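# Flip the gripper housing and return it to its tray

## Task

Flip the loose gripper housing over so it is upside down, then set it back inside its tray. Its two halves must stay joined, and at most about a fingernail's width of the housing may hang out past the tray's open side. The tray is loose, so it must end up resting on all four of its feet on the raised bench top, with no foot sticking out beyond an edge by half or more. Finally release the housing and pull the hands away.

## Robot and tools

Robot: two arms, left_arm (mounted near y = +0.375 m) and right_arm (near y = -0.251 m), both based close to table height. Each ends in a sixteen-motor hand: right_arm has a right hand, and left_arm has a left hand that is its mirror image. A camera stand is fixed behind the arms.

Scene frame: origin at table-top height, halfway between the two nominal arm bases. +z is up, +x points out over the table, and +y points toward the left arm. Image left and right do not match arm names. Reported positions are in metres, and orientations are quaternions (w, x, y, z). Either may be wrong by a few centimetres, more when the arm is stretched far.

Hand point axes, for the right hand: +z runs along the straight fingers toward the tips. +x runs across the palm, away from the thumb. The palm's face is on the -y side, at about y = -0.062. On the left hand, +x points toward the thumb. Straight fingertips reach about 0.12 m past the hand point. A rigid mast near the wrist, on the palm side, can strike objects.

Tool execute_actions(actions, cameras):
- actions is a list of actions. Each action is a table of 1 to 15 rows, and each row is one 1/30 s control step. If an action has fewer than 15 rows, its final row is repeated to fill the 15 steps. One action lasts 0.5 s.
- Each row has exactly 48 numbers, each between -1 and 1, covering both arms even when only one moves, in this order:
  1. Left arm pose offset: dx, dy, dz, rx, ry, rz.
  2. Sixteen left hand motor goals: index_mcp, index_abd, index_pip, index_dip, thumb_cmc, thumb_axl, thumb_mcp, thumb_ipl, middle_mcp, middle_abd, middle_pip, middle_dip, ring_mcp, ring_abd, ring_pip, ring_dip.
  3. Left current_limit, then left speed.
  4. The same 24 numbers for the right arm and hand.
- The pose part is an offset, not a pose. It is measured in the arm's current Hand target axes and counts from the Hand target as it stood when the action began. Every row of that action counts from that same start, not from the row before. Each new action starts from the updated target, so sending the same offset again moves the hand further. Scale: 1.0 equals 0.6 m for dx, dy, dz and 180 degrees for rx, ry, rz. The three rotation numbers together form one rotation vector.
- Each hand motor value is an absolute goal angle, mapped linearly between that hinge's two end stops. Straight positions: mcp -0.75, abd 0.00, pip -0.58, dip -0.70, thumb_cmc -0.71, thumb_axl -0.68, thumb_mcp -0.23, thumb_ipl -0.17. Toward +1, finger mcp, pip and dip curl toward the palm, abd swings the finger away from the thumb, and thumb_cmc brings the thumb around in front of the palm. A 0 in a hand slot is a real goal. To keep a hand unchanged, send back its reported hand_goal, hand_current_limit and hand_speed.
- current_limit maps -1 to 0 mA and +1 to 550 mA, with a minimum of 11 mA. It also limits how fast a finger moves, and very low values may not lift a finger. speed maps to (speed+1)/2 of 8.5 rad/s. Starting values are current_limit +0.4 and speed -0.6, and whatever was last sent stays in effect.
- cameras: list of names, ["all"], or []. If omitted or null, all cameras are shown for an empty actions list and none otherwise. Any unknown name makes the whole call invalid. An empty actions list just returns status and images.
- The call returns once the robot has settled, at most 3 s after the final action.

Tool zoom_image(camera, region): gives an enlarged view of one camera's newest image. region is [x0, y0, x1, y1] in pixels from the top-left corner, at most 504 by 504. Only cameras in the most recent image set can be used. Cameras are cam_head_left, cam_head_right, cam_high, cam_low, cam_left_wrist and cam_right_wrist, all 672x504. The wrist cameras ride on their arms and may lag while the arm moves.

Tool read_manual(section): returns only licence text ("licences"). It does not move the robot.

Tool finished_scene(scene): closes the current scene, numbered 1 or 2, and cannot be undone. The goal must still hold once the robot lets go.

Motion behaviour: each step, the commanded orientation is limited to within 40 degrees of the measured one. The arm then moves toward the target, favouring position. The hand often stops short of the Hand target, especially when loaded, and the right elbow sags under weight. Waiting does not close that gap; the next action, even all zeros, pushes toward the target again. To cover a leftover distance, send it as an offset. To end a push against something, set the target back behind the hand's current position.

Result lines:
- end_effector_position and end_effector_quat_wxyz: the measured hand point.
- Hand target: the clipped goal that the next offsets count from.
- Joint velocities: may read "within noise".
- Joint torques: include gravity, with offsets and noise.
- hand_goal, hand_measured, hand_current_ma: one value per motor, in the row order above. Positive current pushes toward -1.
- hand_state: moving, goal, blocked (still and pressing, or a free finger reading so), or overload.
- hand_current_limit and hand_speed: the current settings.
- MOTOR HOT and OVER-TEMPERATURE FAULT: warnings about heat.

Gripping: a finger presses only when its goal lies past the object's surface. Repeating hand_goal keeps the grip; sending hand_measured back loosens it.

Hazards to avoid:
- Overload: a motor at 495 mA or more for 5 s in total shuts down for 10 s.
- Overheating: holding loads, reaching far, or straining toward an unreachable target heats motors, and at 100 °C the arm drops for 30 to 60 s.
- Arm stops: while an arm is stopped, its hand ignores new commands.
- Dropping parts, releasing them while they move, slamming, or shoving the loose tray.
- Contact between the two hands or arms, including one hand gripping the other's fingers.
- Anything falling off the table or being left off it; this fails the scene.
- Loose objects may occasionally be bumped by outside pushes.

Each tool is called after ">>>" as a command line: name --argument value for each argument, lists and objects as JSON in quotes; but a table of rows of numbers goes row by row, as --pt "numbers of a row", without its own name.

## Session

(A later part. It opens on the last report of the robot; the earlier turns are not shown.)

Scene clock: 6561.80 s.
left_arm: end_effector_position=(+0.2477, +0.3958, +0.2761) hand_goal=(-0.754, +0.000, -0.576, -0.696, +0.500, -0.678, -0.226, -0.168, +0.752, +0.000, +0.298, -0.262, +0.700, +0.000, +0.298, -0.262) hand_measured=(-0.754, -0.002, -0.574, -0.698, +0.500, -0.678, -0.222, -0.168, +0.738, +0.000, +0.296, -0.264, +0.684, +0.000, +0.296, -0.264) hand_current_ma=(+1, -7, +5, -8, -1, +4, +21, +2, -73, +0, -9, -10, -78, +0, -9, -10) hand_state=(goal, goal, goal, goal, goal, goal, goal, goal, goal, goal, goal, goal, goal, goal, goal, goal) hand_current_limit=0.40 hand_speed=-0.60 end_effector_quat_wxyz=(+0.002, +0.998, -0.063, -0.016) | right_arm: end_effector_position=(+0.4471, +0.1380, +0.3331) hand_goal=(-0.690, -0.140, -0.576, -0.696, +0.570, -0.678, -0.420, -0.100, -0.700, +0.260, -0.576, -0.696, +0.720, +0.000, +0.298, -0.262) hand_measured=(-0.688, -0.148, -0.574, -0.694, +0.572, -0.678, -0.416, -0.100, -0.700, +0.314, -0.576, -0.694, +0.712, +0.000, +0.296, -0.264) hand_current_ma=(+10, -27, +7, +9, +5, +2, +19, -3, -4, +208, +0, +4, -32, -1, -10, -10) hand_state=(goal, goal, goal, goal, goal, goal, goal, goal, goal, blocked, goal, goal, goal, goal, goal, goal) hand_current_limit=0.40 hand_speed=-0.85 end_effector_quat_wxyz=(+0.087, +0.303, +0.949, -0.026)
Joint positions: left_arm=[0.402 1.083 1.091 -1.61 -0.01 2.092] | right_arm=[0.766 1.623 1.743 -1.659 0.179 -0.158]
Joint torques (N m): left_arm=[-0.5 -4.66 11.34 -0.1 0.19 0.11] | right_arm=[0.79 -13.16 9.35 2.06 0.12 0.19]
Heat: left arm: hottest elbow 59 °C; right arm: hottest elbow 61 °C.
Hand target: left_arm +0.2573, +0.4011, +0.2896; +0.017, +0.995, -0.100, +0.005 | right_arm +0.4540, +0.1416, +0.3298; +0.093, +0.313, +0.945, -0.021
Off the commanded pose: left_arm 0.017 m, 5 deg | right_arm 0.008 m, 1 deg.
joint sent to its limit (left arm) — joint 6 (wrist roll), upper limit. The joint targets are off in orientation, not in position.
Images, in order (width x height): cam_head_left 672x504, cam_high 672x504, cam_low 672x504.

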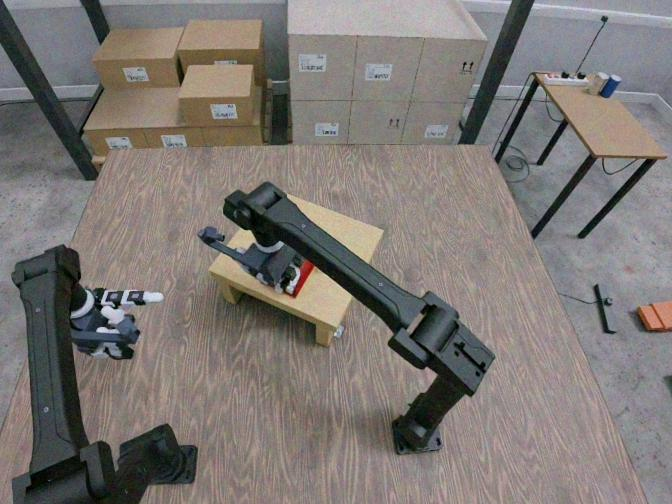

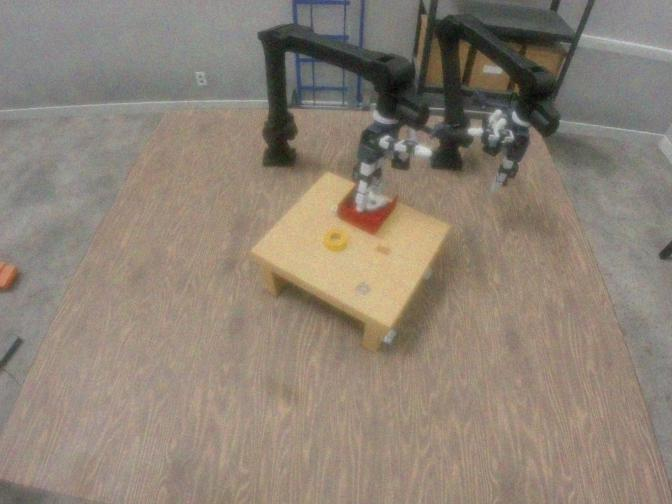

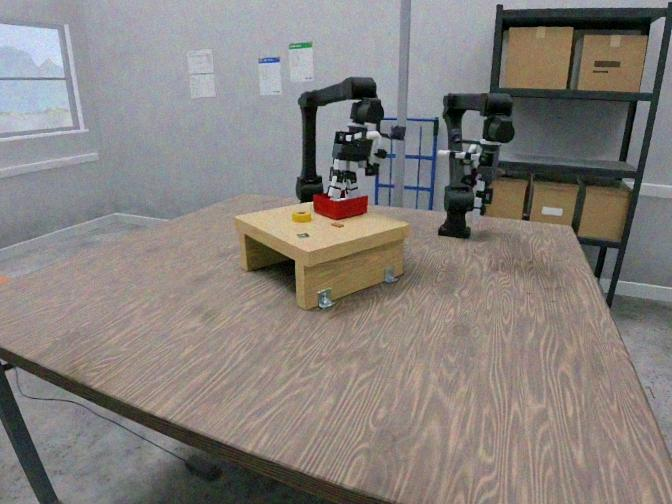

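>>> execute_actions --actions '[[[0,0,0,0,0,0,-0.754,0,-0.576,-0.696,0.5,-0.678,-0.226,-0.168,0.752,0,0.298,-0.262,0.7,0,0.298,-0.262,0.4,-0.6,-0.0045,0,-0.03,0,0,0,-0.69,-0.22,-0.576,-0.696,0.57,-0.678,-0.42,-0.1,-0.7,0.34,-0.576,-0.696,0.72,0,0.298,-0.262,0.4,-0.6]],[[0,0,0,0,0,0,-0.754,0,-0.576,-0.696,0.5,-0.678,-0.226,-0.168,0.752,0,0.298,-0.262,0.7,0,0.298,-0.262,0.4,-0.6,-0.0016,0,-0.01,0,0,0,-0.69,-0.22,-0.576,-0.696,0.57,-0.678,-0.42,-0.1,-0.7,0.34,-0.576,-0.696,0.72,0,0.298,-0.262,0.4,-0.6]]]' --cameras '[]'

Scene clock: 6580.20 s.
left_arm: end_effector_position=(+0.2477, +0.3958, +0.2761) hand_goal=(-0.754, +0.000, -0.576, -0.696, +0.500, -0.678, -0.226, -0.168, +0.752, +0.000, +0.298, -0.262, +0.700, +0.000, +0.298, -0.262) hand_measured=(-0.754, -0.002, -0.574, -0.698, +0.500, -0.678, -0.222, -0.168, +0.738, +0.000, +0.296, -0.264, +0.684, +0.000, +0.296, -0.264) hand_current_ma=(+1, -7, +5, -8, -1, +4, +21, +2, -73, +0, -9, -10, -78, +0, -9, -10) hand_state=(goal, goal, goal, goal, goal, goal, goal, goal, goal, goal, goal, goal, goal, goal, goal, goal) hand_current_limit=0.40 hand_speed=-0.60 end_effector_quat_wxyz=(+0.002, +0.998, -0.063, -0.016) | right_arm: end_effector_position=(+0.4448, +0.1353, +0.3316) hand_goal=(-0.690, -0.220, -0.576, -0.696, +0.570, -0.678, -0.420, -0.100, -0.700, +0.340, -0.576, -0.696, +0.720, +0.000, +0.298, -0.262) hand_measured=(-0.688, -0.214, -0.574, -0.694, +0.572, -0.678, -0.416, -0.100, -0.700, +0.338, -0.576, -0.694, +0.712, +0.000, +0.296, -0.264) hand_current_ma=(+10, +21, +7, +9, +5, +2, +19, -3, -4, -7, +0, +4, -32, -1, -10, -10) hand_state=(goal, goal, goal, goal, goal, goal, goal, goal, goal, goal, goal, goal, goal, goal, goal, goal) hand_current_limit=0.40 hand_speed=-0.60 end_effector_quat_wxyz=(+0.084, +0.303, +0.949, -0.033)
Joint positions: left_arm=[0.402 1.083 1.091 -1.61 -0.01 2.092] | right_arm=[0.766 1.623 1.743 -1.674 0.181 -0.158]
Joint torques (N m): left_arm=[-0.67 -4.72 11.37 0.01 0.21 0.15] | right_arm=[0.97 -14.1 14.16 0.43 0.14 0.15]
Heat: left arm: hottest elbow 59 °C; right arm: hottest elbow 60 °C.
Hand target: left_arm +0.2573, +0.4011, +0.2896; +0.017, +0.995, -0.100, +0.005 | right_arm +0.4530, +0.1418, +0.3540; +0.093, +0.313, +0.945, -0.021
Off the commanded pose: left_arm 0.017 m, 5 deg | right_arm 0.025 m, 2 deg.
joint sent to its limit (left arm) — joint 6 (wrist roll), upper limit. The joint targets are off in orientation, not in position.
joint sent to its limit (right arm) — joint 4 (wrist pitch), lower limit. The joint targets still meet the commanded pose.
No camera images: "cameras" was empty.

>>> execute_actions --actions '[[[0,0,0,0,0,0,-0.754,0,-0.576,-0.696,0.5,-0.678,-0.226,-0.168,0.752,0,0.298,-0.262,0.7,0,0.298,-0.262,0.4,-0.6,-0.0016,0,-0.01,0,0,0,-0.69,-0.22,-0.576,-0.696,0.57,-0.678,-0.42,-0.1,-0.7,0.34,-0.576,-0.696,0.72,0,0.298,-0.262,0.4,-0.6]]]' --cameras '[]'

>>> execute_actions --actions '[[[0,0,0,0,0,0,-0.754,0,-0.576,-0.696,0.5,-0.678,-0.226,-0.168,0.752,0,0.298,-0.262,0.7,0,0.298,-0.262,0.4,-0.6,-0.0016,0,-0.01,0,0,0,-0.69,-0.22,-0.576,-0.696,0.57,-0.678,-0.42,-0.1,-0.7,0.34,-0.576,-0.696,0.72,0,0.298,-0.262,0.4,-0.6]]]' --cameras '["cam_head_left", "cam_high", "cam_low"]'

>>> zoom_image --camera "cam_high" --region '[330, 160, 410, 240]'

>>> zoom_image --camera "cam_head_left" --region '[268, 251, 308, 291]'

Scene clock: 6590.53 s.
left_arm: end_effector_position=(+0.2477, +0.3958, +0.2761) hand_goal=(-0.754, +0.000, -0.576, -0.696, +0.500, -0.678, -0.226, -0.168, +0.752, +0.000, +0.298, -0.262, +0.700, +0.000, +0.298, -0.262) hand_measured=(-0.754, -0.002, -0.574, -0.698, +0.500, -0.678, -0.222, -0.168, +0.738, +0.000, +0.296, -0.264, +0.684, +0.000, +0.296, -0.264) hand_current_ma=(+1, -7, +5, -8, -1, +4, +21, +2, -73, +0, -9, -10, -78, +0, -9, -10) hand_state=(goal, goal, goal, goal, goal, goal, goal, goal, goal, goal, goal, goal, goal, goal, goal, goal) hand_current_limit=0.40 hand_speed=-0.60 end_effector_quat_wxyz=(+0.002, +0.998, -0.063, -0.016) | right_arm: end_effector_position=(+0.4454, +0.1359, +0.3337) hand_goal=(-0.690, -0.220, -0.576, -0.696, +0.570, -0.678, -0.420, -0.100, -0.700, +0.340, -0.576, -0.696, +0.720, +0.000, +0.298, -0.262) hand_measured=(-0.688, -0.214, -0.574, -0.694, +0.572, -0.678, -0.416, -0.100, -0.700, +0.338, -0.576, -0.694, +0.712, +0.000, +0.296, -0.264) hand_current_ma=(+10, +21, +7, +9, +5, +2, +19, -3, -4, -7, +0, +4, -32, -1, -10, -10) hand_state=(goal, goal, goal, goal, goal, goal, goal, goal, goal, goal, goal, goal, goal, goal, goal, goal) hand_current_limit=0.40 hand_speed=-0.60 end_effector_quat_wxyz=(+0.085, +0.303, +0.949, -0.031)
Joint positions: left_arm=[0.402 1.083 1.091 -1.61 -0.01 2.092] | right_arm=[0.766 1.623 1.748 -1.674 0.181 -0.158]
Joint torques (N m): left_arm=[-0.5 -5.01 11.48 -0.05 0.19 0.16] | right_arm=[1.32 -14.39 14.19 0.46 0.16 0.2]
Heat: left arm: hottest elbow 59 °C; right arm: hottest elbow 61 °C.
Hand target: left_arm +0.2573, +0.4011, +0.2896; +0.017, +0.995, -0.100, +0.005 | right_arm +0.4528, +0.1418, +0.3600; +0.093, +0.313, +0.945, -0.021
Off the commanded pose: left_arm 0.017 m, 5 deg | right_arm 0.028 m, 2 deg.
joint sent to its limit (left arm) — joint 6 (wrist roll), upper limit. The joint targets are off in orientation, not in position.
joint sent to its limit (right arm) — joint 4 (wrist pitch), lower limit. The joint targets still meet the commanded pose.
No camera images: "cameras" was empty.

Scene clock: 6591.33 s.
left_arm: end_effector_position=(+0.2477, +0.3958, +0.2761) hand_goal=(-0.754, +0.000, -0.576, -0.696, +0.500, -0.678, -0.226, -0.168, +0.752, +0.000, +0.298, -0.262, +0.700, +0.000, +0.298, -0.262) hand_measured=(-0.754, -0.002, -0.574, -0.698, +0.500, -0.678, -0.222, -0.168, +0.738, +0.000, +0.296, -0.264, +0.684, +0.000, +0.296, -0.264) hand_current_ma=(+1, -7, +5, -8, -1, +4, +21, +2, -73, +0, -9, -10, -78, +0, -9, -10) hand_state=(goal, goal, goal, goal, goal, goal, goal, goal, goal, goal, goal, goal, goal, goal, goal, goal) hand_current_limit=0.40 hand_speed=-0.60 end_effector_quat_wxyz=(+0.002, +0.998, -0.063, -0.016) | right_arm: end_effector_position=(+0.4461, +0.1366, +0.3362) hand_goal=(-0.690, -0.220, -0.576, -0.696, +0.570, -0.678, -0.420, -0.100, -0.700, +0.340, -0.576, -0.696, +0.720, +0.000, +0.298, -0.262) hand_measured=(-0.688, -0.214, -0.574, -0.694, +0.572, -0.678, -0.416, -0.100, -0.700, +0.338, -0.576, -0.694, +0.712, +0.000, +0.296, -0.264) hand_current_ma=(+10, +21, +7, +9, +5, +2, +19, -3, -4, -7, +0, +4, -32, -1, -10, -10) hand_state=(goal, goal, goal, goal, goal, goal, goal, goal, goal, goal, goal, goal, goal, goal, goal, goal) hand_current_limit=0.40 hand_speed=-0.60 end_effector_quat_wxyz=(+0.087, +0.303, +0.949, -0.029)
Joint positions: left_arm=[0.402 1.083 1.091 -1.61 -0.01 2.092] | right_arm=[0.766 1.623 1.753 -1.674 0.181 -0.158]
Joint torques (N m): left_arm=[-0.62 -4.89 11.36 0.02 0.2 0.14] | right_arm=[1.14 -15.03 14.22 0.32 0.2 0.11]
Heat: left arm: hottest elbow 59 °C; right arm: hottest elbow 61 °C.
Hand target: left_arm +0.2573, +0.4011, +0.2896; +0.017, +0.995, -0.100, +0.005 | right_arm +0.4526, +0.1418, +0.3660; +0.093, +0.313, +0.945, -0.021
Off the commanded pose: left_arm 0.017 m, 5 deg | right_arm 0.031 m, 2 deg.
joint sent to its limit (left arm) — joint 6 (wrist roll), upper limit. The joint targets are off in orientation, not in position.
joint sent to its limit (right arm) — joint 4 (wrist pitch), lower limit. The joint targets still meet the commanded pose.
Images, in order (width x height): cam_head_left 672x504, cam_high 672x504, cam_low 672x504.

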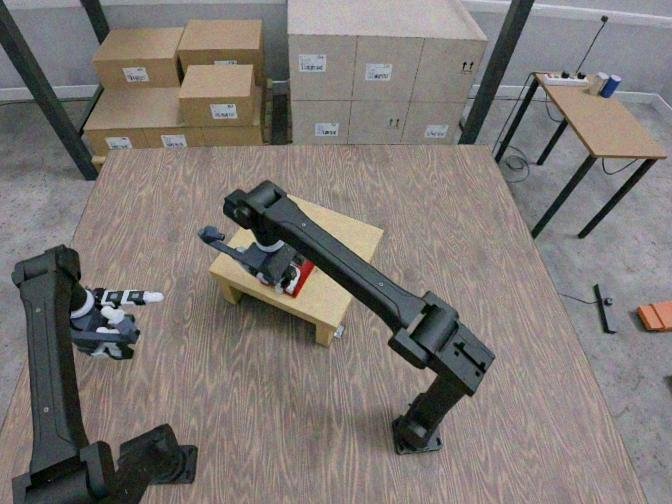

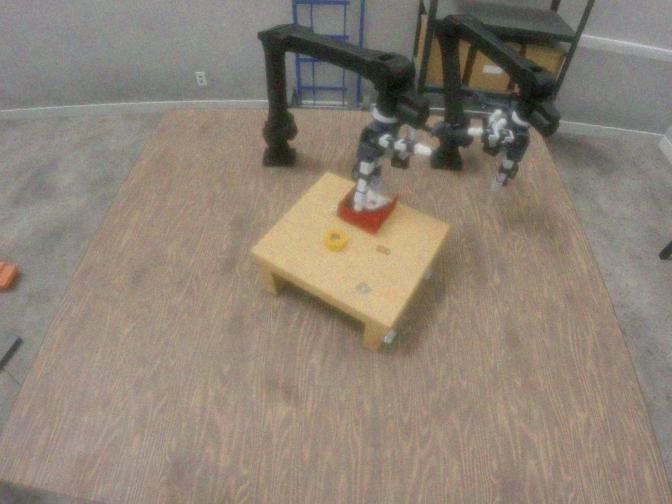

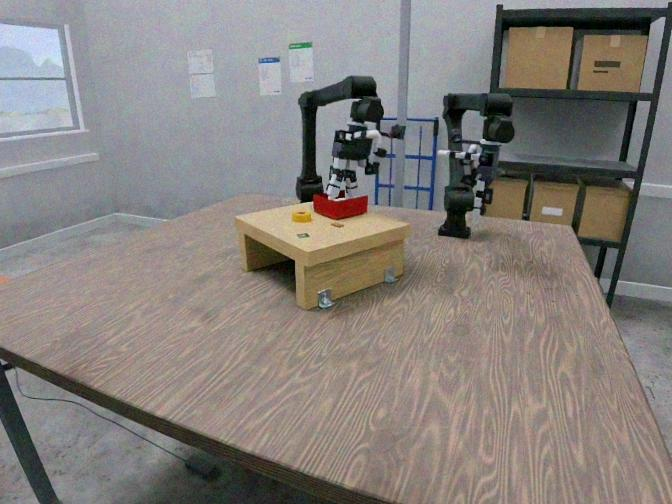

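Scaled by 6.300 from the camera's 672x504 image, which has a finer 960x720 frame.

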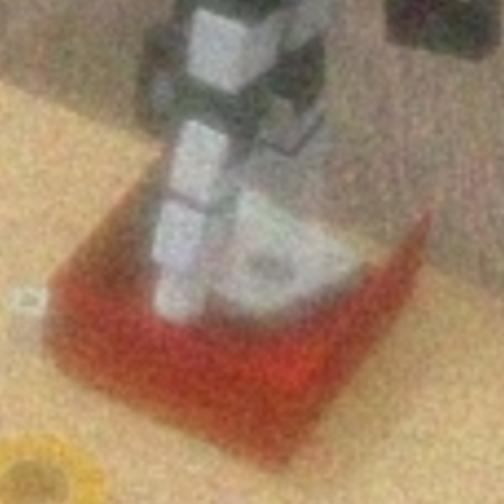

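Scaled by 12.600 from the camera's 672x504 image, which has a finer 960x720 frame.

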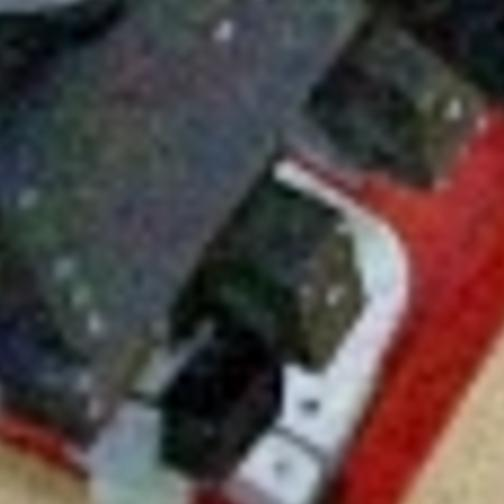

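>>> execute_actions --actions '[[[0,0,0,0,0,0,-0.754,0,-0.576,-0.696,0.5,-0.678,-0.226,-0.168,0.752,0,0.298,-0.262,0.7,0,0.298,-0.262,0.4,-0.6,-0.0016,0,-0.01,0,0,0,-0.69,-0.22,-0.576,-0.696,0.57,-0.678,-0.42,-0.1,-0.7,0.34,-0.576,-0.696,0.72,0,0.298,-0.262,0.4,-0.6]],[[0,0,0,0,0,0,-0.754,0,-0.576,-0.696,0.5,-0.678,-0.226,-0.168,0.752,0,0.298,-0.262,0.7,0,0.298,-0.262,0.4,-0.6,-0.0016,0,-0.01,0,0,0,-0.69,-0.22,-0.576,-0.696,0.57,-0.678,-0.42,-0.1,-0.7,0.34,-0.576,-0.696,0.72,0,0.298,-0.262,0.4,-0.6]],[[0,0,0,0,0,0,-0.754,0,-0.576,-0.696,0.5,-0.678,-0.226,-0.168,0.752,0,0.298,-0.262,0.7,0,0.298,-0.262,0.4,-0.6,0,0,0,0,0,0,-0.69,-0.22,-0.576,-0.696,0.57,-0.678,-0.42,-0.1,-0.7,0.26,-0.576,-0.696,0.72,0,0.298,-0.262,0.4,-0.85]]]' --cameras '["cam_head_left", "cam_high", "cam_low"]'

>>> zoom_image --camera "cam_high" --region '[330, 160, 410, 240]'

>>> zoom_image --camera "cam_head_left" --region '[268, 251, 308, 291]'

Scene clock: 6603.03 s.
left_arm: end_effector_position=(+0.2477, +0.3958, +0.2761) hand_goal=(-0.754, +0.000, -0.576, -0.696, +0.500, -0.678, -0.226, -0.168, +0.752, +0.000, +0.298, -0.262, +0.700, +0.000, +0.298, -0.262) hand_measured=(-0.754, -0.002, -0.574, -0.698, +0.500, -0.678, -0.222, -0.168, +0.738, +0.000, +0.296, -0.264, +0.684, +0.000, +0.296, -0.264) hand_current_ma=(+1, -7, +5, -8, -1, +4, +21, +2, -73, +0, -9, -10, -78, +0, -9, -10) hand_state=(goal, goal, goal, goal, goal, goal, goal, goal, goal, goal, goal, goal, goal, goal, goal, goal) hand_current_limit=0.40 hand_speed=-0.60 end_effector_quat_wxyz=(+0.002, +0.998, -0.063, -0.016) | right_arm: end_effector_position=(+0.4476, +0.1382, +0.3416) hand_goal=(-0.690, -0.220, -0.576, -0.696, +0.570, -0.678, -0.420, -0.100, -0.700, +0.260, -0.576, -0.696, +0.720, +0.000, +0.298, -0.262) hand_measured=(-0.688, -0.214, -0.574, -0.694, +0.572, -0.678, -0.416, -0.100, -0.700, +0.266, -0.576, -0.694, +0.712, +0.000, +0.296, -0.264) hand_current_ma=(+10, +21, +7, +9, +5, +2, +19, -3, -4, +22, +0, +4, -32, -1, -10, -10) hand_state=(goal, goal, goal, goal, goal, goal, goal, goal, goal, goal, goal, goal, goal, goal, goal, goal) hand_current_limit=0.40 hand_speed=-0.85 end_effector_quat_wxyz=(+0.089, +0.304, +0.948, -0.024)
Joint positions: left_arm=[0.402 1.083 1.091 -1.61 -0.01 2.092] | right_arm=[0.766 1.623 1.765 -1.674 0.181 -0.158]
Joint torques (N m): left_arm=[-0.26 -4.84 11.36 0.03 0.19 0.14] | right_arm=[1.44 -15.5 14.19 0.46 0.24 0.08]
Heat: left arm: hottest elbow 59 °C; right arm: hottest elbow 65 °C.
Hand target: left_arm +0.2573, +0.4011, +0.2896; +0.017, +0.995, -0.100, +0.005 | right_arm +0.4521, +0.1419, +0.3781; +0.093, +0.313, +0.945, -0.021
Off the commanded pose: left_arm 0.017 m, 5 deg | right_arm 0.037 m, 1 deg.
joint sent to its limit (left arm) — joint 6 (wrist roll), upper limit. The joint targets are off in orientation, not in position.
joint sent to its limit (right arm) — joint 4 (wrist pitch), lower limit. The joint targets are off in position and orientation.
Images, in order (width x height): cam_head_left 672x504, cam_high 672x504, cam_low 672x504.

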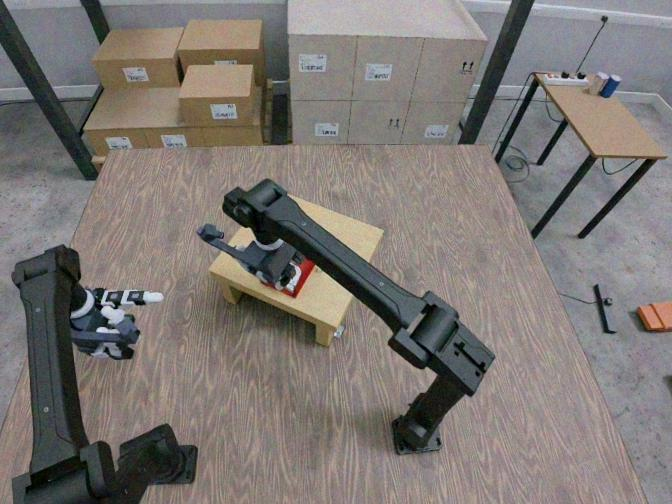

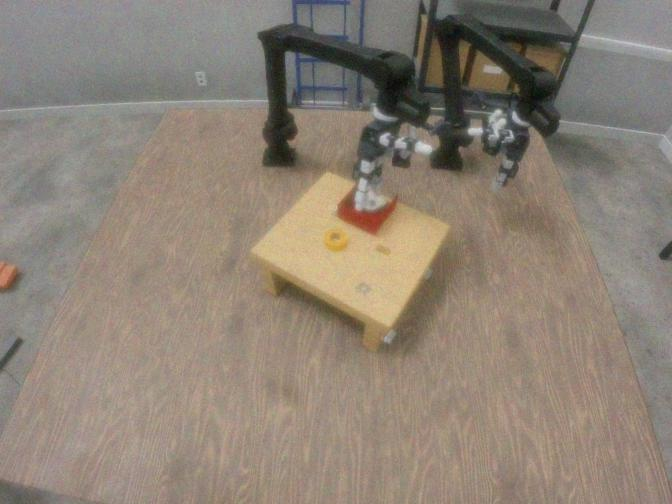

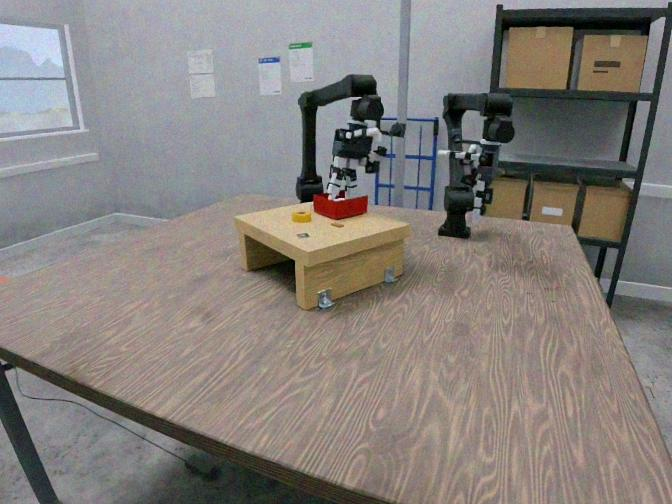

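Scaled by 6.300 from the camera's 672x504 image, which has a finer 960x720 frame.

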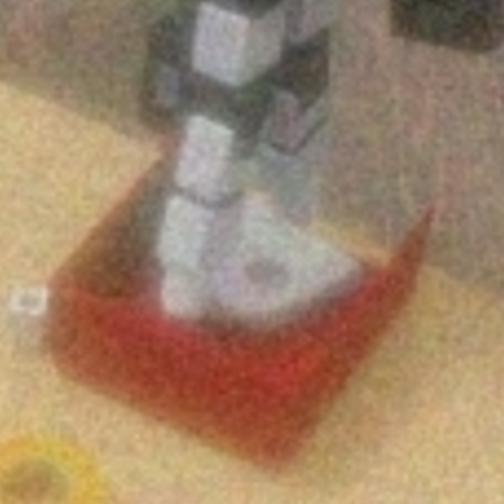

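Scaled by 12.600 from the camera's 672x504 image, which has a finer 960x720 frame.

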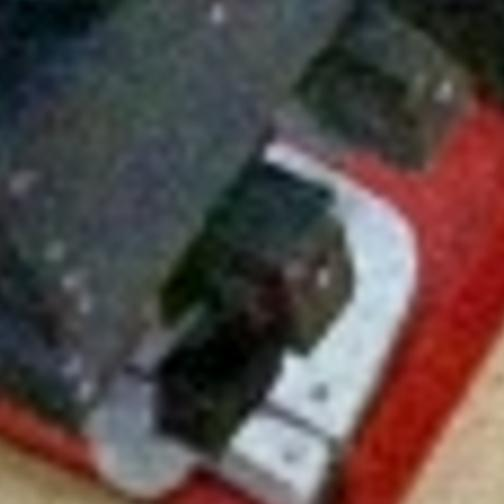

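>>> execute_actions --actions '[[[0,0,0,0,0,0,-0.754,0,-0.576,-0.696,0.5,-0.678,-0.226,-0.168,0.752,0,0.298,-0.262,0.7,0,0.298,-0.262,0.4,-0.6,0,0,0,0,0,0,-0.69,-0.17,-0.576,-0.696,0.57,-0.678,-0.42,-0.1,-0.7,0.24,-0.576,-0.696,0.72,0,0.298,-0.262,0.4,-0.85]],[[0,0,0,0,0,0,-0.754,0,-0.576,-0.696,0.5,-0.678,-0.226,-0.168,0.752,0,0.298,-0.262,0.7,0,0.298,-0.262,0.4,-0.6,0,0,0,0,0,0,-0.69,-0.13,-0.576,-0.696,0.57,-0.678,-0.42,-0.1,-0.7,0.23,-0.576,-0.696,0.72,0,0.298,-0.262,0.4,-0.85]]]' --cameras '["cam_head_left", "cam_high"]'

>>> zoom_image --camera "cam_high" --region '[330, 160, 410, 240]'

>>> zoom_image --camera "cam_head_left" --region '[268, 251, 308, 291]'

Scene clock: 6612.50 s.
left_arm: end_effector_position=(+0.2477, +0.3958, +0.2761) hand_goal=(-0.754, +0.000, -0.576, -0.696, +0.500, -0.678, -0.226, -0.168, +0.752, +0.000, +0.298, -0.262, +0.700, +0.000, +0.298, -0.262) hand_measured=(-0.754, -0.002, -0.574, -0.698, +0.500, -0.678, -0.222, -0.168, +0.738, +0.000, +0.296, -0.264, +0.684, +0.000, +0.296, -0.264) hand_current_ma=(+1, -7, +5, -8, -1, +4, +21, +2, -73, +0, -9, -10, -78, +0, -9, -10) hand_state=(goal, goal, goal, goal, goal, goal, goal, goal, goal, goal, goal, goal, goal, goal, goal, goal) hand_current_limit=0.40 hand_speed=-0.60 end_effector_quat_wxyz=(+0.002, +0.998, -0.063, -0.016) | right_arm: end_effector_position=(+0.4476, +0.1382, +0.3416) hand_goal=(-0.690, -0.130, -0.576, -0.696, +0.570, -0.678, -0.420, -0.100, -0.700, +0.230, -0.576, -0.696, +0.720, +0.000, +0.298, -0.262) hand_measured=(-0.688, -0.162, -0.574, -0.694, +0.572, -0.678, -0.416, -0.100, -0.700, +0.246, -0.576, -0.694, +0.712, +0.000, +0.296, -0.264) hand_current_ma=(+10, -124, +7, +9, +5, +2, +19, -3, -4, +57, +0, +4, -32, -1, -10, -10) hand_state=(goal, blocked, goal, goal, goal, goal, goal, goal, goal, goal, goal, goal, goal, goal, goal, goal) hand_current_limit=0.40 hand_speed=-0.85 end_effector_quat_wxyz=(+0.089, +0.304, +0.948, -0.024)
Joint positions: left_arm=[0.402 1.083 1.091 -1.61 -0.01 2.092] | right_arm=[0.766 1.623 1.765 -1.674 0.181 -0.158]
Joint torques (N m): left_arm=[-0.15 -5.01 11.36 -0.09 0.19 0.16] | right_arm=[1.67 -15.03 14.31 0.34 0.22 0.08]
Heat: left arm: hottest elbow 59 °C; right arm: hottest elbow 66 °C.
Hand target: left_arm +0.2573, +0.4011, +0.2896; +0.017, +0.995, -0.100, +0.005 | right_arm +0.4521, +0.1419, +0.3781; +0.093, +0.313, +0.945, -0.021
Off the commanded pose: left_arm 0.017 m, 5 deg | right_arm 0.037 m, 1 deg.
joint sent to its limit (left arm) — joint 6 (wrist roll), upper limit. The joint targets are off in orientation, not in position.
joint sent to its limit (right arm) — joint 4 (wrist pitch), lower limit. The joint targets are off in position and orientation.
Images, in order (width x height): cam_head_left 672x504, cam_high 672x504.

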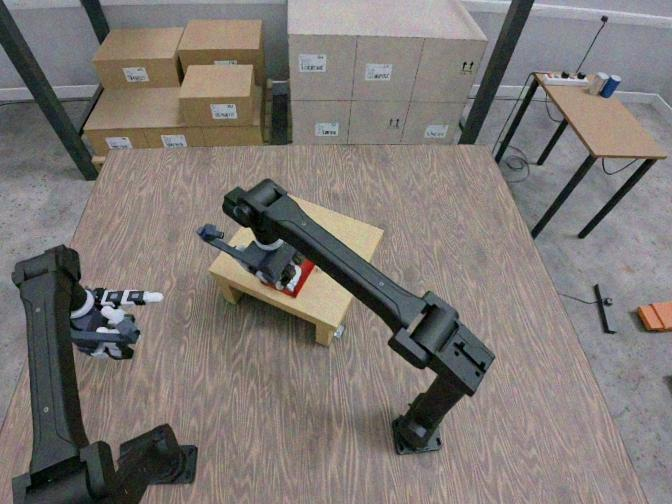

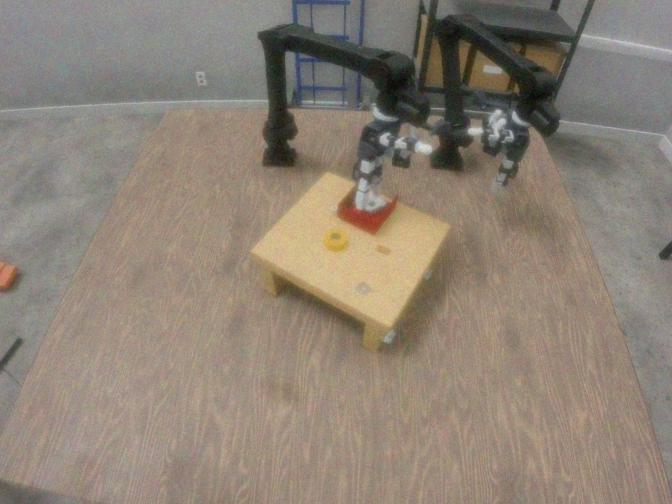

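Scaled by 6.300 from the camera's 672x504 image, which has a finer 960x720 frame.

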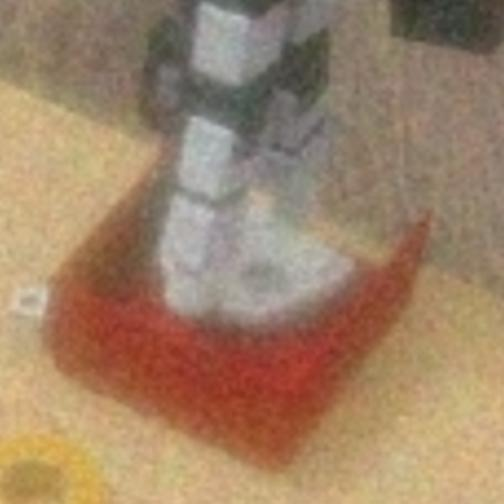

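Scaled by 12.600 from the camera's 672x504 image, which has a finer 960x720 frame.

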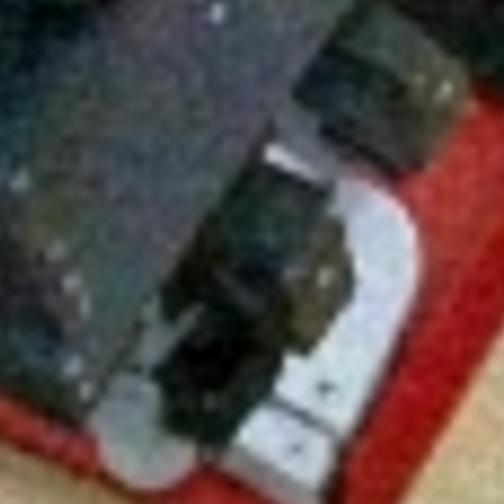

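>>> execute_actions --actions '[[[0,0,0,0,0,0,-0.754,0,-0.576,-0.696,0.5,-0.678,-0.226,-0.168,0.752,0,0.298,-0.262,0.7,0,0.298,-0.262,0.4,-0.6,0,0,0,0,0,0,-0.69,-0.1,-0.576,-0.696,0.57,-0.678,-0.42,-0.1,-0.7,0.2,-0.576,-0.696,0.72,0,0.298,-0.262,0.4,-0.85]],[[0,0,0,0,0,0,-0.754,0,-0.576,-0.696,0.5,-0.678,-0.226,-0.168,0.752,0,0.298,-0.262,0.7,0,0.298,-0.262,0.4,-0.6,0,0,0,0,0,0,-0.69,-0.07,-0.576,-0.696,0.57,-0.678,-0.42,-0.1,-0.7,0.18,-0.576,-0.696,0.72,0,0.298,-0.262,0.4,-0.85]]]' --cameras '["cam_head_left", "cam_high"]'

>>> zoom_image --camera "cam_head_left" --region '[268, 251, 308, 291]'

>>> zoom_image --camera "cam_high" --region '[330, 160, 410, 240]'

Scene clock: 6625.87 s.
left_arm: end_effector_position=(+0.2477, +0.3958, +0.2761) hand_goal=(-0.754, +0.000, -0.576, -0.696, +0.500, -0.678, -0.226, -0.168, +0.752, +0.000, +0.298, -0.262, +0.700, +0.000, +0.298, -0.262) hand_measured=(-0.754, -0.002, -0.574, -0.698, +0.500, -0.678, -0.222, -0.168, +0.738, +0.000, +0.296, -0.264, +0.684, +0.000, +0.296, -0.264) hand_current_ma=(+1, -7, +5, -8, -1, +4, +21, +2, -73, +0, -9, -10, -78, +0, -9, -10) hand_state=(goal, goal, goal, goal, goal, goal, goal, goal, goal, goal, goal, goal, goal, goal, goal, goal) hand_current_limit=0.40 hand_speed=-0.60 end_effector_quat_wxyz=(+0.002, +0.998, -0.063, -0.016) | right_arm: end_effector_position=(+0.4476, +0.1382, +0.3416) hand_goal=(-0.690, -0.070, -0.576, -0.696, +0.570, -0.678, -0.420, -0.100, -0.700, +0.180, -0.576, -0.696, +0.720, +0.000, +0.298, -0.262) hand_measured=(-0.688, -0.154, -0.574, -0.694, +0.572, -0.678, -0.416, -0.100, -0.700, +0.246, -0.576, -0.694, +0.712, +0.000, +0.296, -0.264) hand_current_ma=(+10, -336, +7, +9, +5, +2, +19, -3, -4, +261, +0, +4, -32, -1, -10, -10) hand_state=(goal, blocked, goal, goal, goal, goal, goal, goal, goal, blocked, goal, goal, goal, goal, goal, goal) hand_current_limit=0.40 hand_speed=-0.85 end_effector_quat_wxyz=(+0.089, +0.304, +0.948, -0.024)
Joint positions: left_arm=[0.402 1.083 1.091 -1.61 -0.01 2.092] | right_arm=[0.766 1.623 1.765 -1.674 0.181 -0.158]
Joint torques (N m): left_arm=[-0.38 -5.01 11.4 -0.05 0.2 0.15] | right_arm=[1.03 -16.26 14.37 0.55 0.26 0.11]
Heat: left arm: hottest elbow 59 °C; right arm: hottest elbow 68 °C.
Hand target: left_arm +0.2573, +0.4011, +0.2896; +0.017, +0.995, -0.100, +0.005 | right_arm +0.4521, +0.1419, +0.3781; +0.093, +0.313, +0.945, -0.021
Off the commanded pose: left_arm 0.017 m, 5 deg | right_arm 0.037 m, 1 deg.
joint sent to its limit (left arm) — joint 6 (wrist roll), upper limit. The joint targets are off in orientation, not in position.
joint sent to its limit (right arm) — joint 4 (wrist pitch), lower limit. The joint targets are off in position and orientation.
Images, in order (width x height): cam_head_left 672x504, cam_high 672x504.

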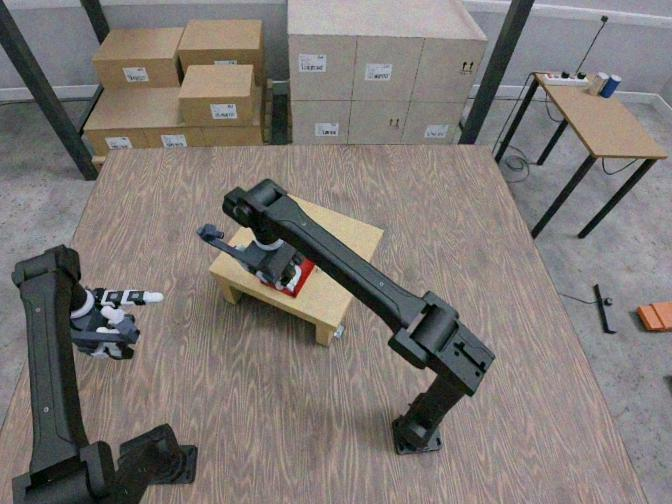

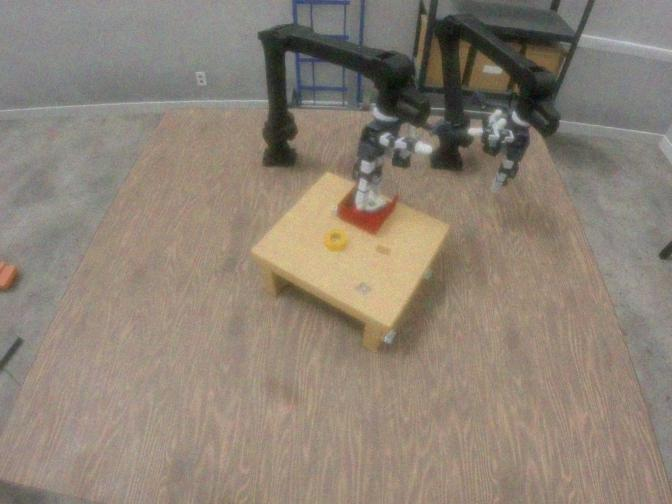

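Scaled by 12.600 from the camera's 672x504 image, which has a finer 960x720 frame.

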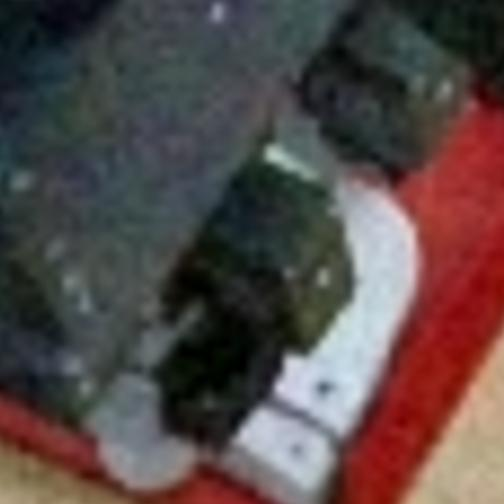

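Scaled by 6.300 from the camera's 672x504 image, which has a finer 960x720 frame.

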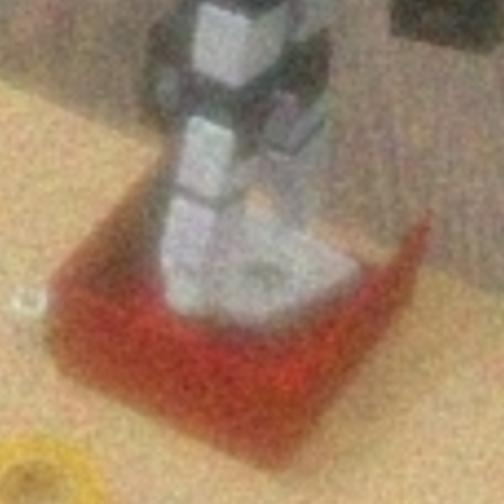

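>>> execute_actions --actions '[[[0,0,0,0,0,0,-0.754,0,-0.576,-0.696,0.5,-0.678,-0.226,-0.168,0.752,0,0.298,-0.262,0.7,0,0.298,-0.262,0.4,-0.6,0,0,0,0,0,0,-0.69,-0.24,-0.576,-0.696,0.57,-0.678,-0.42,-0.1,-0.7,0.23,-0.576,-0.696,0.72,0,0.298,-0.262,0.4,-0.6]],[[0,0,0,0,0,0,-0.754,0,-0.576,-0.696,0.5,-0.678,-0.226,-0.168,0.752,0,0.298,-0.262,0.7,0,0.298,-0.262,0.4,-0.6,0,0,0,0,0,0,-0.97,-0.24,-0.066,-0.696,0.57,-0.678,-0.42,-0.1,-0.7,0.23,-0.576,-0.696,0.72,0,0.298,-0.262,0.4,-0.6]],[[0,0,0,0,0,0,-0.754,0,-0.576,-0.696,0.5,-0.678,-0.226,-0.168,0.752,0,0.298,-0.262,0.7,0,0.298,-0.262,0.4,-0.6,0,0,0,0,0,0,-0.97,-0.17,-0.066,-0.696,0.57,-0.678,-0.42,-0.1,-0.7,0.23,-0.576,-0.696,0.72,0,0.298,-0.262,0.4,-0.85]]]' --cameras '["cam_head_left", "cam_high", "cam_low"]'

>>> zoom_image --camera "cam_head_left" --region '[268, 251, 308, 291]'

>>> zoom_image --camera "cam_high" --region '[330, 160, 410, 240]'

>>> zoom_image --camera "cam_low" --region '[300, 150, 380, 230]'

Scene clock: 6650.00 s.
left_arm: end_effector_position=(+0.2477, +0.3958, +0.2761) hand_goal=(-0.754, +0.000, -0.576, -0.696, +0.500, -0.678, -0.226, -0.168, +0.752, +0.000, +0.298, -0.262, +0.700, +0.000, +0.298, -0.262) hand_measured=(-0.754, -0.002, -0.574, -0.698, +0.500, -0.678, -0.222, -0.168, +0.738, +0.000, +0.296, -0.264, +0.684, +0.000, +0.296, -0.264) hand_current_ma=(+1, -7, +5, -8, -1, +4, +21, +2, -73, +0, -9, -10, -78, +0, -9, -10) hand_state=(goal, goal, goal, goal, goal, goal, goal, goal, goal, goal, goal, goal, goal, goal, goal, goal) hand_current_limit=0.40 hand_speed=-0.60 end_effector_quat_wxyz=(+0.002, +0.998, -0.063, -0.016) | right_arm: end_effector_position=(+0.4476, +0.1382, +0.3416) hand_goal=(-0.970, -0.170, -0.066, -0.696, +0.570, -0.678, -0.420, -0.100, -0.700, +0.230, -0.576, -0.696, +0.720, +0.000, +0.298, -0.262) hand_measured=(-0.962, -0.172, -0.070, -0.694, +0.572, -0.678, -0.416, -0.100, -0.700, +0.236, -0.576, -0.694, +0.712, +0.000, +0.296, -0.264) hand_current_ma=(+33, -5, -14, +9, +5, +2, +19, -3, -4, +20, +0, +4, -32, -1, -10, -10) hand_state=(goal, goal, goal, goal, goal, goal, goal, goal, goal, goal, goal, goal, goal, goal, goal, goal) hand_current_limit=0.40 hand_speed=-0.85 end_effector_quat_wxyz=(+0.089, +0.304, +0.948, -0.024)
Joint positions: left_arm=[0.402 1.083 1.091 -1.61 -0.01 2.092] | right_arm=[0.766 1.623 1.765 -1.674 0.181 -0.158]
Joint torques (N m): left_arm=[-0.79 -4.72 11.4 -0.02 0.2 0.14] | right_arm=[1.73 -15.79 14.16 0.28 0.28 0.07]
Heat: left arm: hottest elbow 60 °C; right arm: hottest elbow 71 °C.
Hand target: left_arm +0.2573, +0.4011, +0.2896; +0.017, +0.995, -0.100, +0.005 | right_arm +0.4521, +0.1419, +0.3781; +0.093, +0.313, +0.945, -0.021
Off the commanded pose: left_arm 0.017 m, 5 deg | right_arm 0.037 m, 1 deg.
joint sent to its limit (left arm) — joint 6 (wrist roll), upper limit. The joint targets are off in orientation, not in position.
joint sent to its limit (right arm) — joint 4 (wrist pitch), lower limit. The joint targets are off in position and orientation.
Images, in order (width x height): cam_head_left 672x504, cam_high 672x504, cam_low 672x504.

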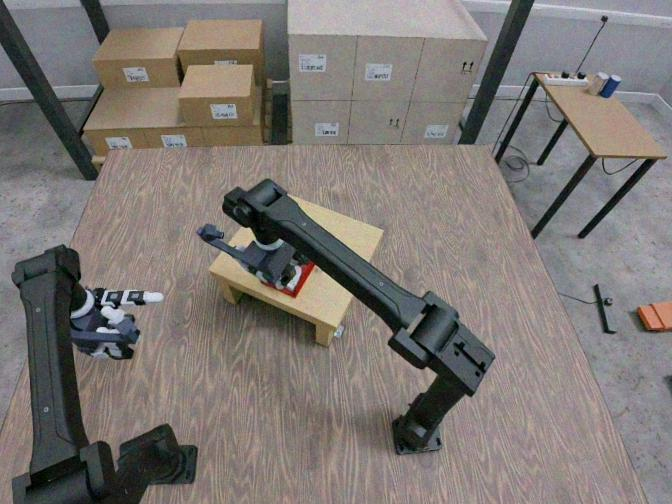

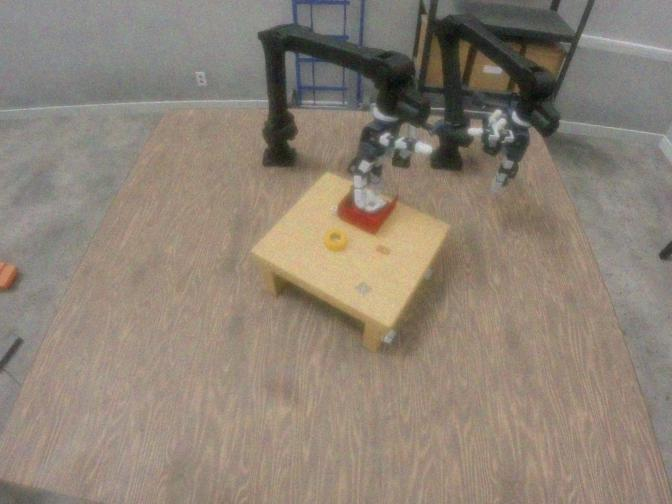

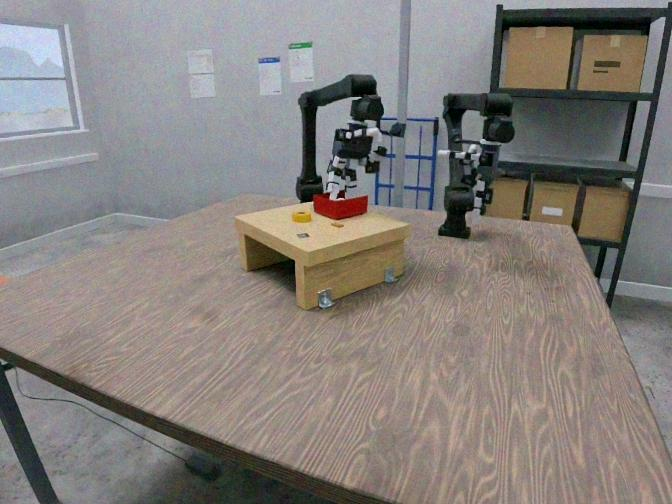

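Scaled by 12.600 from the camera's 672x504 image, which has a finer 960x720 frame.

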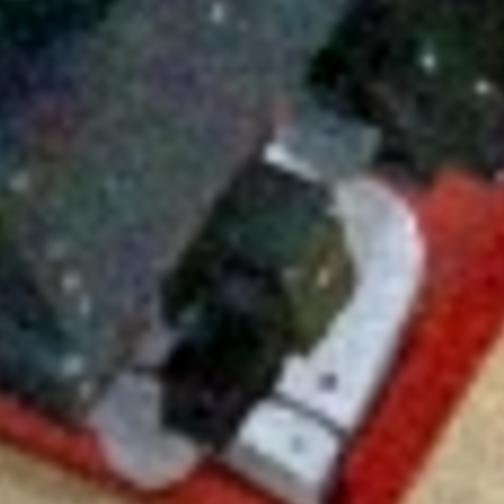

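Scaled by 6.300 from the camera's 672x504 image, which has a finer 960x720 frame.

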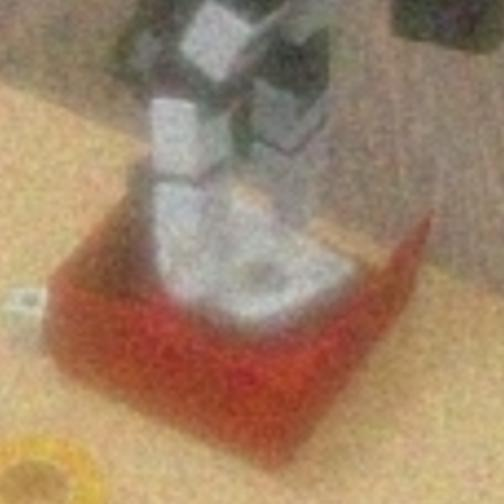

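Scaled by 6.300 from the camera's 672x504 image, which has a finer 960x720 frame.

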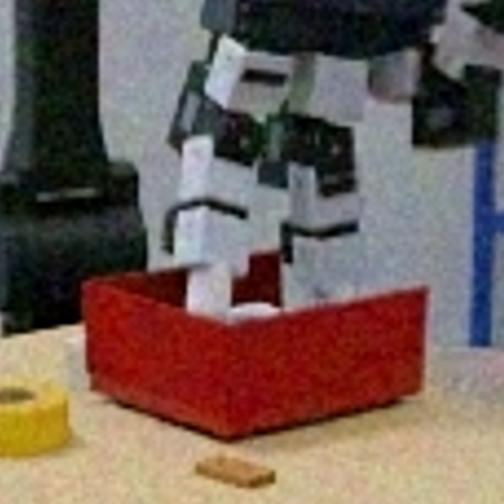

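>>> execute_actions --actions '[[[0,0,0,0,0,0,-0.754,0,-0.576,-0.696,0.5,-0.678,-0.226,-0.168,0.752,0,0.298,-0.262,0.7,0,0.298,-0.262,0.4,-0.6,0.007,0,0.045,0,0,0,-0.97,-0.13,-0.066,-0.696,0.57,-0.678,-0.42,-0.1,-0.7,0.21,-0.576,-0.696,0.72,0,0.298,-0.262,0.4,-0.85]],[[0,0,0,0,0,0,-0.754,0,-0.576,-0.696,0.5,-0.678,-0.226,-0.168,0.752,0,0.298,-0.262,0.7,0,0.298,-0.262,0.4,-0.6,0,0,0,0,0,0,-0.97,-0.09,-0.066,-0.696,0.57,-0.678,-0.42,-0.1,-0.7,0.2,-0.576,-0.696,0.72,0,0.298,-0.262,0.4,-0.85]]]' --cameras '["cam_head_left", "cam_high", "cam_low"]'

>>> zoom_image --camera "cam_head_left" --region '[268, 251, 308, 291]'

>>> zoom_image --camera "cam_high" --region '[330, 160, 410, 240]'

Scene clock: 6662.33 s.
left_arm: end_effector_position=(+0.2477, +0.3958, +0.2761) hand_goal=(-0.754, +0.000, -0.576, -0.696, +0.500, -0.678, -0.226, -0.168, +0.752, +0.000, +0.298, -0.262, +0.700, +0.000, +0.298, -0.262) hand_measured=(-0.754, -0.002, -0.574, -0.698, +0.500, -0.678, -0.222, -0.168, +0.738, +0.000, +0.296, -0.264, +0.684, +0.000, +0.296, -0.264) hand_current_ma=(+1, -7, +5, -8, -1, +4, +21, +2, -73, +0, -9, -10, -78, +0, -9, -10) hand_state=(goal, goal, goal, goal, goal, goal, goal, goal, goal, goal, goal, goal, goal, goal, goal, goal) hand_current_limit=0.40 hand_speed=-0.60 end_effector_quat_wxyz=(+0.002, +0.998, -0.063, -0.016) | right_arm: end_effector_position=(+0.4476, +0.1382, +0.3416) hand_goal=(-0.970, -0.090, -0.066, -0.696, +0.570, -0.678, -0.420, -0.100, -0.700, +0.200, -0.576, -0.696, +0.720, +0.000, +0.298, -0.262) hand_measured=(-0.962, -0.106, -0.068, -0.694, +0.572, -0.678, -0.416, -0.100, -0.700, +0.216, -0.576, -0.694, +0.712, +0.000, +0.296, -0.264) hand_current_ma=(+32, -58, -5, +9, +5, +2, +19, -3, -4, +61, +0, +4, -32, -1, -10, -10) hand_state=(goal, goal, goal, goal, goal, goal, goal, goal, goal, goal, goal, goal, goal, goal, goal, goal) hand_current_limit=0.40 hand_speed=-0.85 end_effector_quat_wxyz=(+0.089, +0.304, +0.948, -0.024)
Joint positions: left_arm=[0.402 1.083 1.091 -1.61 -0.01 2.092] | right_arm=[0.766 1.623 1.765 -1.674 0.181 -0.158]
Joint torques (N m): left_arm=[-0.44 -5.13 11.37 -0.05 0.17 0.17] | right_arm=[1.2 -13.74 12.27 0.31 0.18 0.21]
Heat: left arm: hottest elbow 60 °C; right arm: hottest elbow 72 °C.
Hand target: left_arm +0.2573, +0.4011, +0.2896; +0.017, +0.995, -0.100, +0.005 | right_arm +0.4532, +0.1417, +0.3508; +0.093, +0.313, +0.945, -0.021
Off the commanded pose: left_arm 0.017 m, 5 deg | right_arm 0.011 m, 1 deg.
joint sent to its limit (left arm) — joint 6 (wrist roll), upper limit. The joint targets are off in orientation, not in position.
joint sent to its limit (right arm) — joint 4 (wrist pitch), lower limit. The joint targets still meet the commanded pose.
Images, in order (width x height): cam_head_left 672x504, cam_high 672x504, cam_low 672x504.

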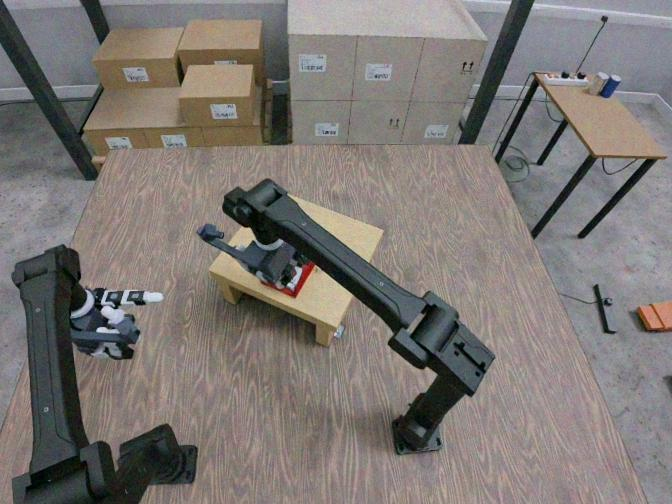

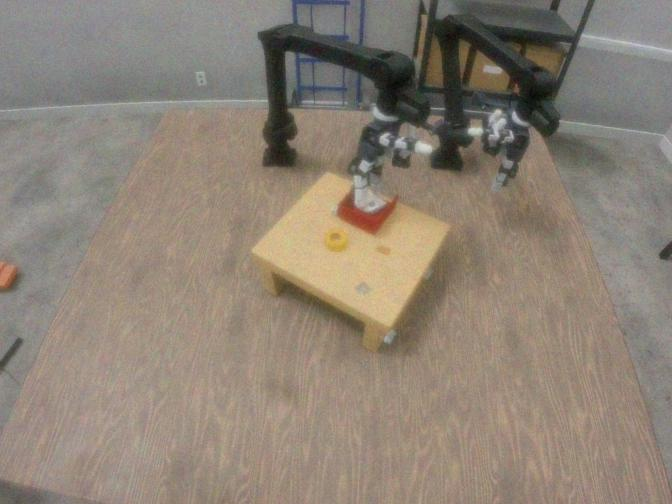

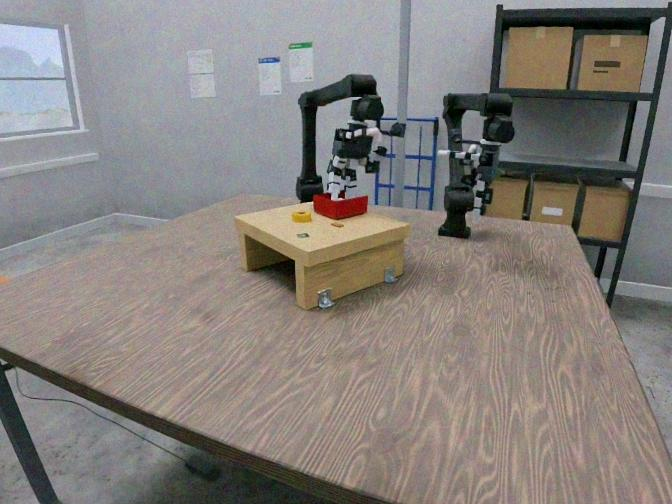

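Scaled by 12.600 from the camera's 672x504 image, which has a finer 960x720 frame.

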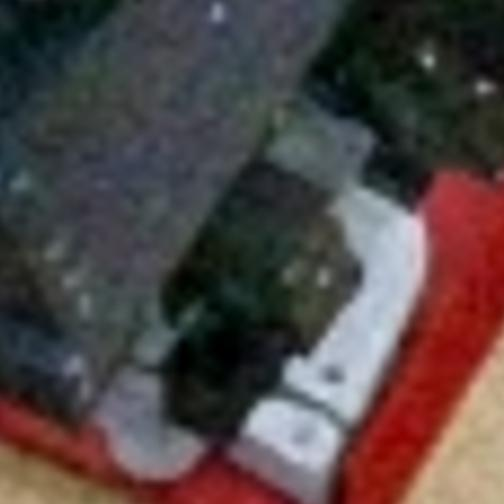

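Scaled by 6.300 from the camera's 672x504 image, which has a finer 960x720 frame.

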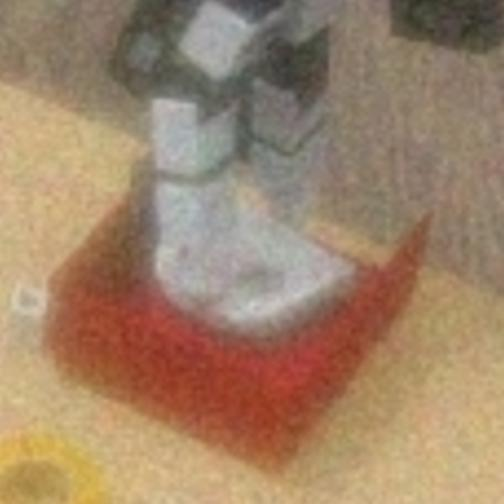

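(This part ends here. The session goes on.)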